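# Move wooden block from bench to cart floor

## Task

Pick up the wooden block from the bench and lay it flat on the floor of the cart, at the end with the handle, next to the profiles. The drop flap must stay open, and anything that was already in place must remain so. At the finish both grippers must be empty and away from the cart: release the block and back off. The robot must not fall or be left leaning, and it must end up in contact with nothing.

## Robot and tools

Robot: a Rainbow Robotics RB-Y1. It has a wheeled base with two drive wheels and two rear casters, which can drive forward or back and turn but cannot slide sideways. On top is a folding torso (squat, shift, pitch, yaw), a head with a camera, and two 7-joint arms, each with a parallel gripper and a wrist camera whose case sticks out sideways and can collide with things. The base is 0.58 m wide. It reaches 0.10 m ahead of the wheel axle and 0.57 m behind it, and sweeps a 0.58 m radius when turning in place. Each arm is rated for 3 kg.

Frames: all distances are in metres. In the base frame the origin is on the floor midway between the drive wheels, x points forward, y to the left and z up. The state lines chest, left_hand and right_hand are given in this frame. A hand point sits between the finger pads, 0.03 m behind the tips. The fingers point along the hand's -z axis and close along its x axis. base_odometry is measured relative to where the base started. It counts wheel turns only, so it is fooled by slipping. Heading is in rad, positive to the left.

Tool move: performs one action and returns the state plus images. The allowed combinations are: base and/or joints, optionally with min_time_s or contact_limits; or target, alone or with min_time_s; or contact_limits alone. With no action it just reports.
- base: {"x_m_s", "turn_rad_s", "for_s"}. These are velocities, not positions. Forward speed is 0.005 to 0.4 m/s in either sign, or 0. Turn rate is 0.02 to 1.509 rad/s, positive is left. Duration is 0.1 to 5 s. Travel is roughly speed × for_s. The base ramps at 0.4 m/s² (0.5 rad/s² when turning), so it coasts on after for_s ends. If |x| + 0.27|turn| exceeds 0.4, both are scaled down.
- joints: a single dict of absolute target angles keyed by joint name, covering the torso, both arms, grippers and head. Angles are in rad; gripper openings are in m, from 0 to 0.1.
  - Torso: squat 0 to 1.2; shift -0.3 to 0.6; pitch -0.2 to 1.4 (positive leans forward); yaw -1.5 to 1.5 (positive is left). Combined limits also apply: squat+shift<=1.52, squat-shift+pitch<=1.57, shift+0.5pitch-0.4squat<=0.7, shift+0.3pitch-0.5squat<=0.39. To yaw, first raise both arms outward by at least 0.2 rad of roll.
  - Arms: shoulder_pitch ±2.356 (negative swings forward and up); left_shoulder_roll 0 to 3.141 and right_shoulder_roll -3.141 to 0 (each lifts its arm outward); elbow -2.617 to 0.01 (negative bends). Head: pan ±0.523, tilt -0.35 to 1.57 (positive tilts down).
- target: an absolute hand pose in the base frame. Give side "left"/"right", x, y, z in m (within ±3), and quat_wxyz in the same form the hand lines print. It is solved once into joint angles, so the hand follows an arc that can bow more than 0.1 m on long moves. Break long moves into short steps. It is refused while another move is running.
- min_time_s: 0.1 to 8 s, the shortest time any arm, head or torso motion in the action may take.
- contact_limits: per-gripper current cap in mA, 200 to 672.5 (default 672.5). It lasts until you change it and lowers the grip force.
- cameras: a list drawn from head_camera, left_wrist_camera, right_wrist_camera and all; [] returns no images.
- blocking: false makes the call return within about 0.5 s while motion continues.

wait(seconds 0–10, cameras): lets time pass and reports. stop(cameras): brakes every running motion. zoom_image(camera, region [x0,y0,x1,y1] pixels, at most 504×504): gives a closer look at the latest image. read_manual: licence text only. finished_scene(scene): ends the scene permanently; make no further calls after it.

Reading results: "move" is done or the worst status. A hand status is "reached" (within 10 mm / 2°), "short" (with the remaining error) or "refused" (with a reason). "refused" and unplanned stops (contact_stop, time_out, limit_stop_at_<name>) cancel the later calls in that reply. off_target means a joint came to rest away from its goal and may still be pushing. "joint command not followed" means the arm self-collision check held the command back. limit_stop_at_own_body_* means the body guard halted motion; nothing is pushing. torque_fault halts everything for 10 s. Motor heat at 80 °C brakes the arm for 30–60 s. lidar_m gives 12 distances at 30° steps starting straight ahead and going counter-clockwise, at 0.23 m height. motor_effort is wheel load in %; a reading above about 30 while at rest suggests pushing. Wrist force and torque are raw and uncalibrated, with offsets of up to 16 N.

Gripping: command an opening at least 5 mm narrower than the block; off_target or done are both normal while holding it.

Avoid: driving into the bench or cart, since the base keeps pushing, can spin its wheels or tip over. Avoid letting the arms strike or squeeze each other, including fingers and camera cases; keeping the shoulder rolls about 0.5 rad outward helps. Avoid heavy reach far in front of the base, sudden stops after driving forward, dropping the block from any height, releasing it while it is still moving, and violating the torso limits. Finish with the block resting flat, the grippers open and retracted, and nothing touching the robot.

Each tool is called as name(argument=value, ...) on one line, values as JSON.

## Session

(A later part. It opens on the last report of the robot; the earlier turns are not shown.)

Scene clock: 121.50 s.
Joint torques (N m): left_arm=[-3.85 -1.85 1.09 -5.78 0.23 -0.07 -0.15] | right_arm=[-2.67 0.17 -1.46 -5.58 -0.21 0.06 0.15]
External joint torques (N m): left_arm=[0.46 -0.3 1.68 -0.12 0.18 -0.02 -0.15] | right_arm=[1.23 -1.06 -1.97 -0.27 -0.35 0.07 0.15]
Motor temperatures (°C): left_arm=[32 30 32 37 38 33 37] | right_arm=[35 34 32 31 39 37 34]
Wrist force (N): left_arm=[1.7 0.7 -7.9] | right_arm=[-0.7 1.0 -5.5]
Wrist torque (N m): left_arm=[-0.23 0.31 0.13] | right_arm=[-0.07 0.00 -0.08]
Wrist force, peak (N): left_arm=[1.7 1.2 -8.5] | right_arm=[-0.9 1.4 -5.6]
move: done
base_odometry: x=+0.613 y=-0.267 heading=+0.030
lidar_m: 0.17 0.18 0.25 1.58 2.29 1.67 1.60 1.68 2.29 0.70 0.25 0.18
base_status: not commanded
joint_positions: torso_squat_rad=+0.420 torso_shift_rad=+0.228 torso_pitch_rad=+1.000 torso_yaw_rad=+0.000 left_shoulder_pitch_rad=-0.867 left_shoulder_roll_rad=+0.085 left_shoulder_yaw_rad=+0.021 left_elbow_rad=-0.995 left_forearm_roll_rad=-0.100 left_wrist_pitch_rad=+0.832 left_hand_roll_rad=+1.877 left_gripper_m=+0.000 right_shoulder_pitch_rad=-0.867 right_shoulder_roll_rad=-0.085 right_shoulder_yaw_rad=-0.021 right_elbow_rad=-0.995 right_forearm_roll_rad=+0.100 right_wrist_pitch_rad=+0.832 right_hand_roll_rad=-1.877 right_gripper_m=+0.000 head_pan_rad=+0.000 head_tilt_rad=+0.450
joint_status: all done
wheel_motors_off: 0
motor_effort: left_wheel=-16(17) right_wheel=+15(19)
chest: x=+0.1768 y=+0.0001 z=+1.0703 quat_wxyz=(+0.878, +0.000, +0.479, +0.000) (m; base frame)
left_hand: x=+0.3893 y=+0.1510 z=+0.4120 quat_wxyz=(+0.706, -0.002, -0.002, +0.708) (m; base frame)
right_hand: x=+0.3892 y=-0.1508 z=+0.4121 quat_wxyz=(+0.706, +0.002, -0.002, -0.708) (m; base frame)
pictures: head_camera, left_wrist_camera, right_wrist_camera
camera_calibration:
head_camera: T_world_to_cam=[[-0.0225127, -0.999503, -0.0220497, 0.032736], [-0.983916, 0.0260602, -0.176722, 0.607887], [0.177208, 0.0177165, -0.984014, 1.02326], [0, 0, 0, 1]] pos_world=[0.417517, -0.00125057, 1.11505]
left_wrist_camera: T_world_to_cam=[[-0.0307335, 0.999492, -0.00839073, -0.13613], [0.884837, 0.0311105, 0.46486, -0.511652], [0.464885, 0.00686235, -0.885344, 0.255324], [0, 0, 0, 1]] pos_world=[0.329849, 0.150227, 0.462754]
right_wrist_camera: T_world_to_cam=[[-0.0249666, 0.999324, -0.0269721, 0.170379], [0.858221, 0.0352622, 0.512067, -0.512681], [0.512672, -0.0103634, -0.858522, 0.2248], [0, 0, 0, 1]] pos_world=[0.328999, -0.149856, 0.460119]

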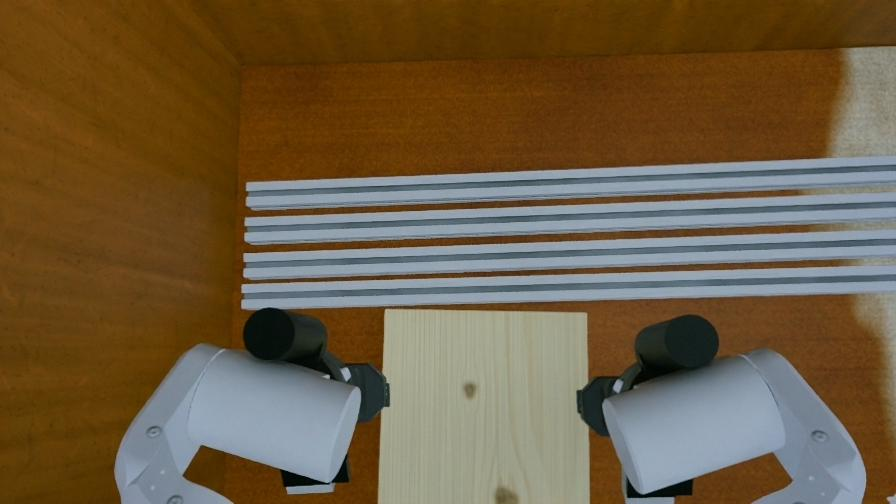

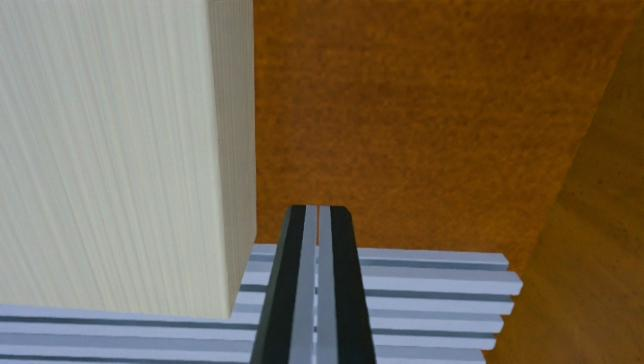

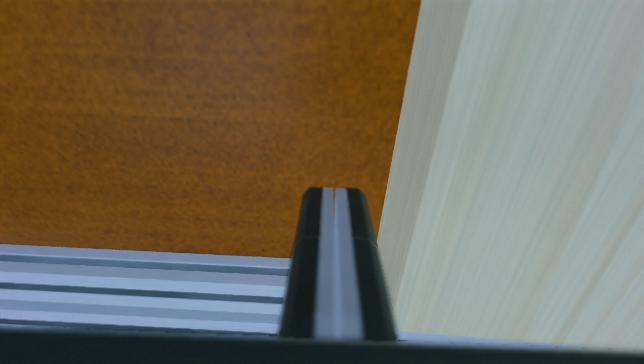

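move(joints={"torso_squat_rad": 0.1, "torso_shift_rad": 0.1, "torso_pitch_rad": 0.4, "left_shoulder_pitch_rad": -0.8905, "left_shoulder_roll_rad": 0.0055, "left_shoulder_yaw_rad": 0.118, "left_elbow_rad": -0.993, "left_forearm_roll_rad": -0.04, "left_wrist_pitch_rad": 1.433, "left_hand_roll_rad": 1.7625, "right_shoulder_pitch_rad": -0.8905, "right_shoulder_roll_rad": -0.0055, "right_shoulder_yaw_rad": -0.118, "right_elbow_rad": -0.993, "right_forearm_roll_rad": 0.04, "right_wrist_pitch_rad": 1.433, "right_hand_roll_rad": -1.7625, "head_tilt_rad": 0.7}, min_time_s=2, cameras=[])

move(base={"x_m_s": -0.3, "for_s": 1.4667}, cameras=["head_camera"])

Scene clock: 128.90 s.
Joint torques (N m): left_arm=[-15.79 -0.17 1.33 -7.53 0.3 -0.03 -0.29] | right_arm=[-17.57 0.54 -1.74 -8.01 -0.21 0.15 0.21]
External joint torques (N m): left_arm=[0.98 -1.41 1.69 1.02 0.23 0.01 -0.29] | right_arm=[-1.28 2.02 -2.21 0.02 -0.4 0.15 0.21]
Motor temperatures (°C): left_arm=[32 30 31 36 37 33 37] | right_arm=[35 33 31 31 38 37 34]
Wrist force (N): left_arm=[1.5 0.9 -7.3] | right_arm=[-0.7 1.9 -5.7]
Wrist torque (N m): left_arm=[-0.27 0.26 0.10] | right_arm=[-0.18 0.02 -0.07]
Wrist force, peak (N): left_arm=[1.4 0.1 -8.8] | right_arm=[-0.8 1.4 -5.9]
move: done
base_odometry: x=+0.613 y=-0.267 heading=+0.030
lidar_m: 0.16 0.17 0.24 1.59 2.28 1.65 1.59 1.67 2.30 0.70 0.24 0.17
base_status: not commanded
joint_positions: torso_squat_rad=+0.100 torso_shift_rad=+0.100 torso_pitch_rad=+0.400 torso_yaw_rad=+0.000 left_shoulder_pitch_rad=-0.891 left_shoulder_roll_rad=+0.006 left_shoulder_yaw_rad=+0.118 left_elbow_rad=-0.993 left_forearm_roll_rad=-0.040 left_wrist_pitch_rad=+1.433 left_hand_roll_rad=+1.763 left_gripper_m=+0.000 right_shoulder_pitch_rad=-0.890 right_shoulder_roll_rad=-0.006 right_shoulder_yaw_rad=-0.118 right_elbow_rad=-0.993 right_forearm_roll_rad=+0.040 right_wrist_pitch_rad=+1.433 right_hand_roll_rad=-1.763 right_gripper_m=+0.000 head_pan_rad=+0.000 head_tilt_rad=+0.700
joint_status: all done
wheel_motors_off: 0
motor_effort: left_wheel=-15(18) right_wheel=+14(16)
chest: x=-0.0380 y=+0.0001 z=+1.2585 quat_wxyz=(+0.980, +0.000, +0.199, +0.000) (m; base frame)
left_hand: x=+0.3796 y=+0.1352 z=+0.8000 quat_wxyz=(+0.707, +0.000, -0.001, +0.707) (m; base frame)
right_hand: x=+0.3794 y=-0.1354 z=+0.7998 quat_wxyz=(+0.707, +0.000, -0.001, -0.707) (m; base frame)
pictures: none
No camera images: "cameras" was empty.

Scene clock: 131.67 s.
Joint torques (N m): left_arm=[-15.73 -0.16 1.46 -7.59 0.33 -0.1 -0.29] | right_arm=[-16.98 0.39 -1.63 -8.37 -0.26 0.21 0.15]
External joint torques (N m): left_arm=[1.04 -1.39 1.81 0.95 0.26 -0.06 -0.29] | right_arm=[-0.68 1.88 -2.1 -0.34 -0.45 0.21 0.15]
Motor temperatures (°C): left_arm=[32 30 31 36 37 33 37] | right_arm=[35 33 31 31 38 37 34]
Wrist force (N): left_arm=[1.8 0.8 -7.6] | right_arm=[-0.8 2.0 -4.9]
Wrist torque (N m): left_arm=[-0.27 0.31 0.08] | right_arm=[-0.20 0.02 -0.10]
Wrist force, peak (N): left_arm=[1.5 1.0 -8.4] | right_arm=[-0.8 1.8 -5.8]
move: done
base_odometry: x=+0.173 y=-0.281 heading=+0.031
lidar_m: 0.61 0.64 1.13 4.56 1.65 1.20 1.13 1.22 1.66 4.53 0.87 0.64
base_status: done (sent for 1.47 of 1.47 s)
joint_positions: torso_squat_rad=+0.100 torso_shift_rad=+0.100 torso_pitch_rad=+0.400 torso_yaw_rad=+0.000 left_shoulder_pitch_rad=-0.891 left_shoulder_roll_rad=+0.006 left_shoulder_yaw_rad=+0.118 left_elbow_rad=-0.993 left_forearm_roll_rad=-0.040 left_wrist_pitch_rad=+1.433 left_hand_roll_rad=+1.763 left_gripper_m=+0.000 right_shoulder_pitch_rad=-0.890 right_shoulder_roll_rad=-0.006 right_shoulder_yaw_rad=-0.118 right_elbow_rad=-0.993 right_forearm_roll_rad=+0.040 right_wrist_pitch_rad=+1.433 right_hand_roll_rad=-1.763 right_gripper_m=+0.000 head_pan_rad=+0.000 head_tilt_rad=+0.700
joint_status: not commanded
wheel_motors_off: 0
motor_effort: left_wheel=+8(46) right_wheel=-8(27)
chest: x=-0.0380 y=+0.0001 z=+1.2585 quat_wxyz=(+0.980, +0.000, +0.199, +0.000) (m; base frame)
left_hand: x=+0.3796 y=+0.1352 z=+0.7999 quat_wxyz=(+0.707, +0.000, -0.001, +0.707) (m; base frame)
right_hand: x=+0.3795 y=-0.1353 z=+0.7998 quat_wxyz=(+0.707, +0.000, -0.001, -0.707) (m; base frame)
pictures: head_camera
camera_calibration:
head_camera: T_world_to_cam=[[-0.0135343, -0.999502, -0.0285223, 0.0408394], [-0.863615, 0.0260617, -0.503478, 0.825684], [0.50397, 0.0178181, -0.863537, 1.15339], [0, 0, 0, 1]] pos_world=[0.132353, -0.00125082, 1.41287]

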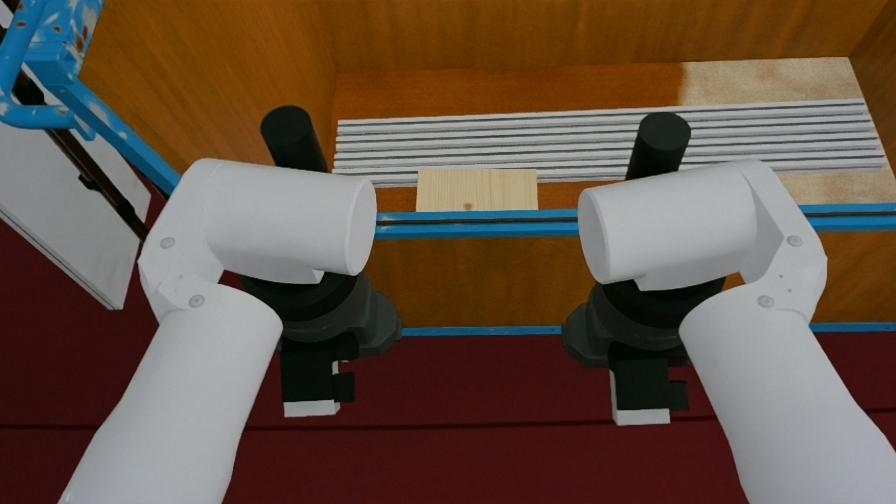

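finished_scene(scene=2)

The scene is finished: the task was done.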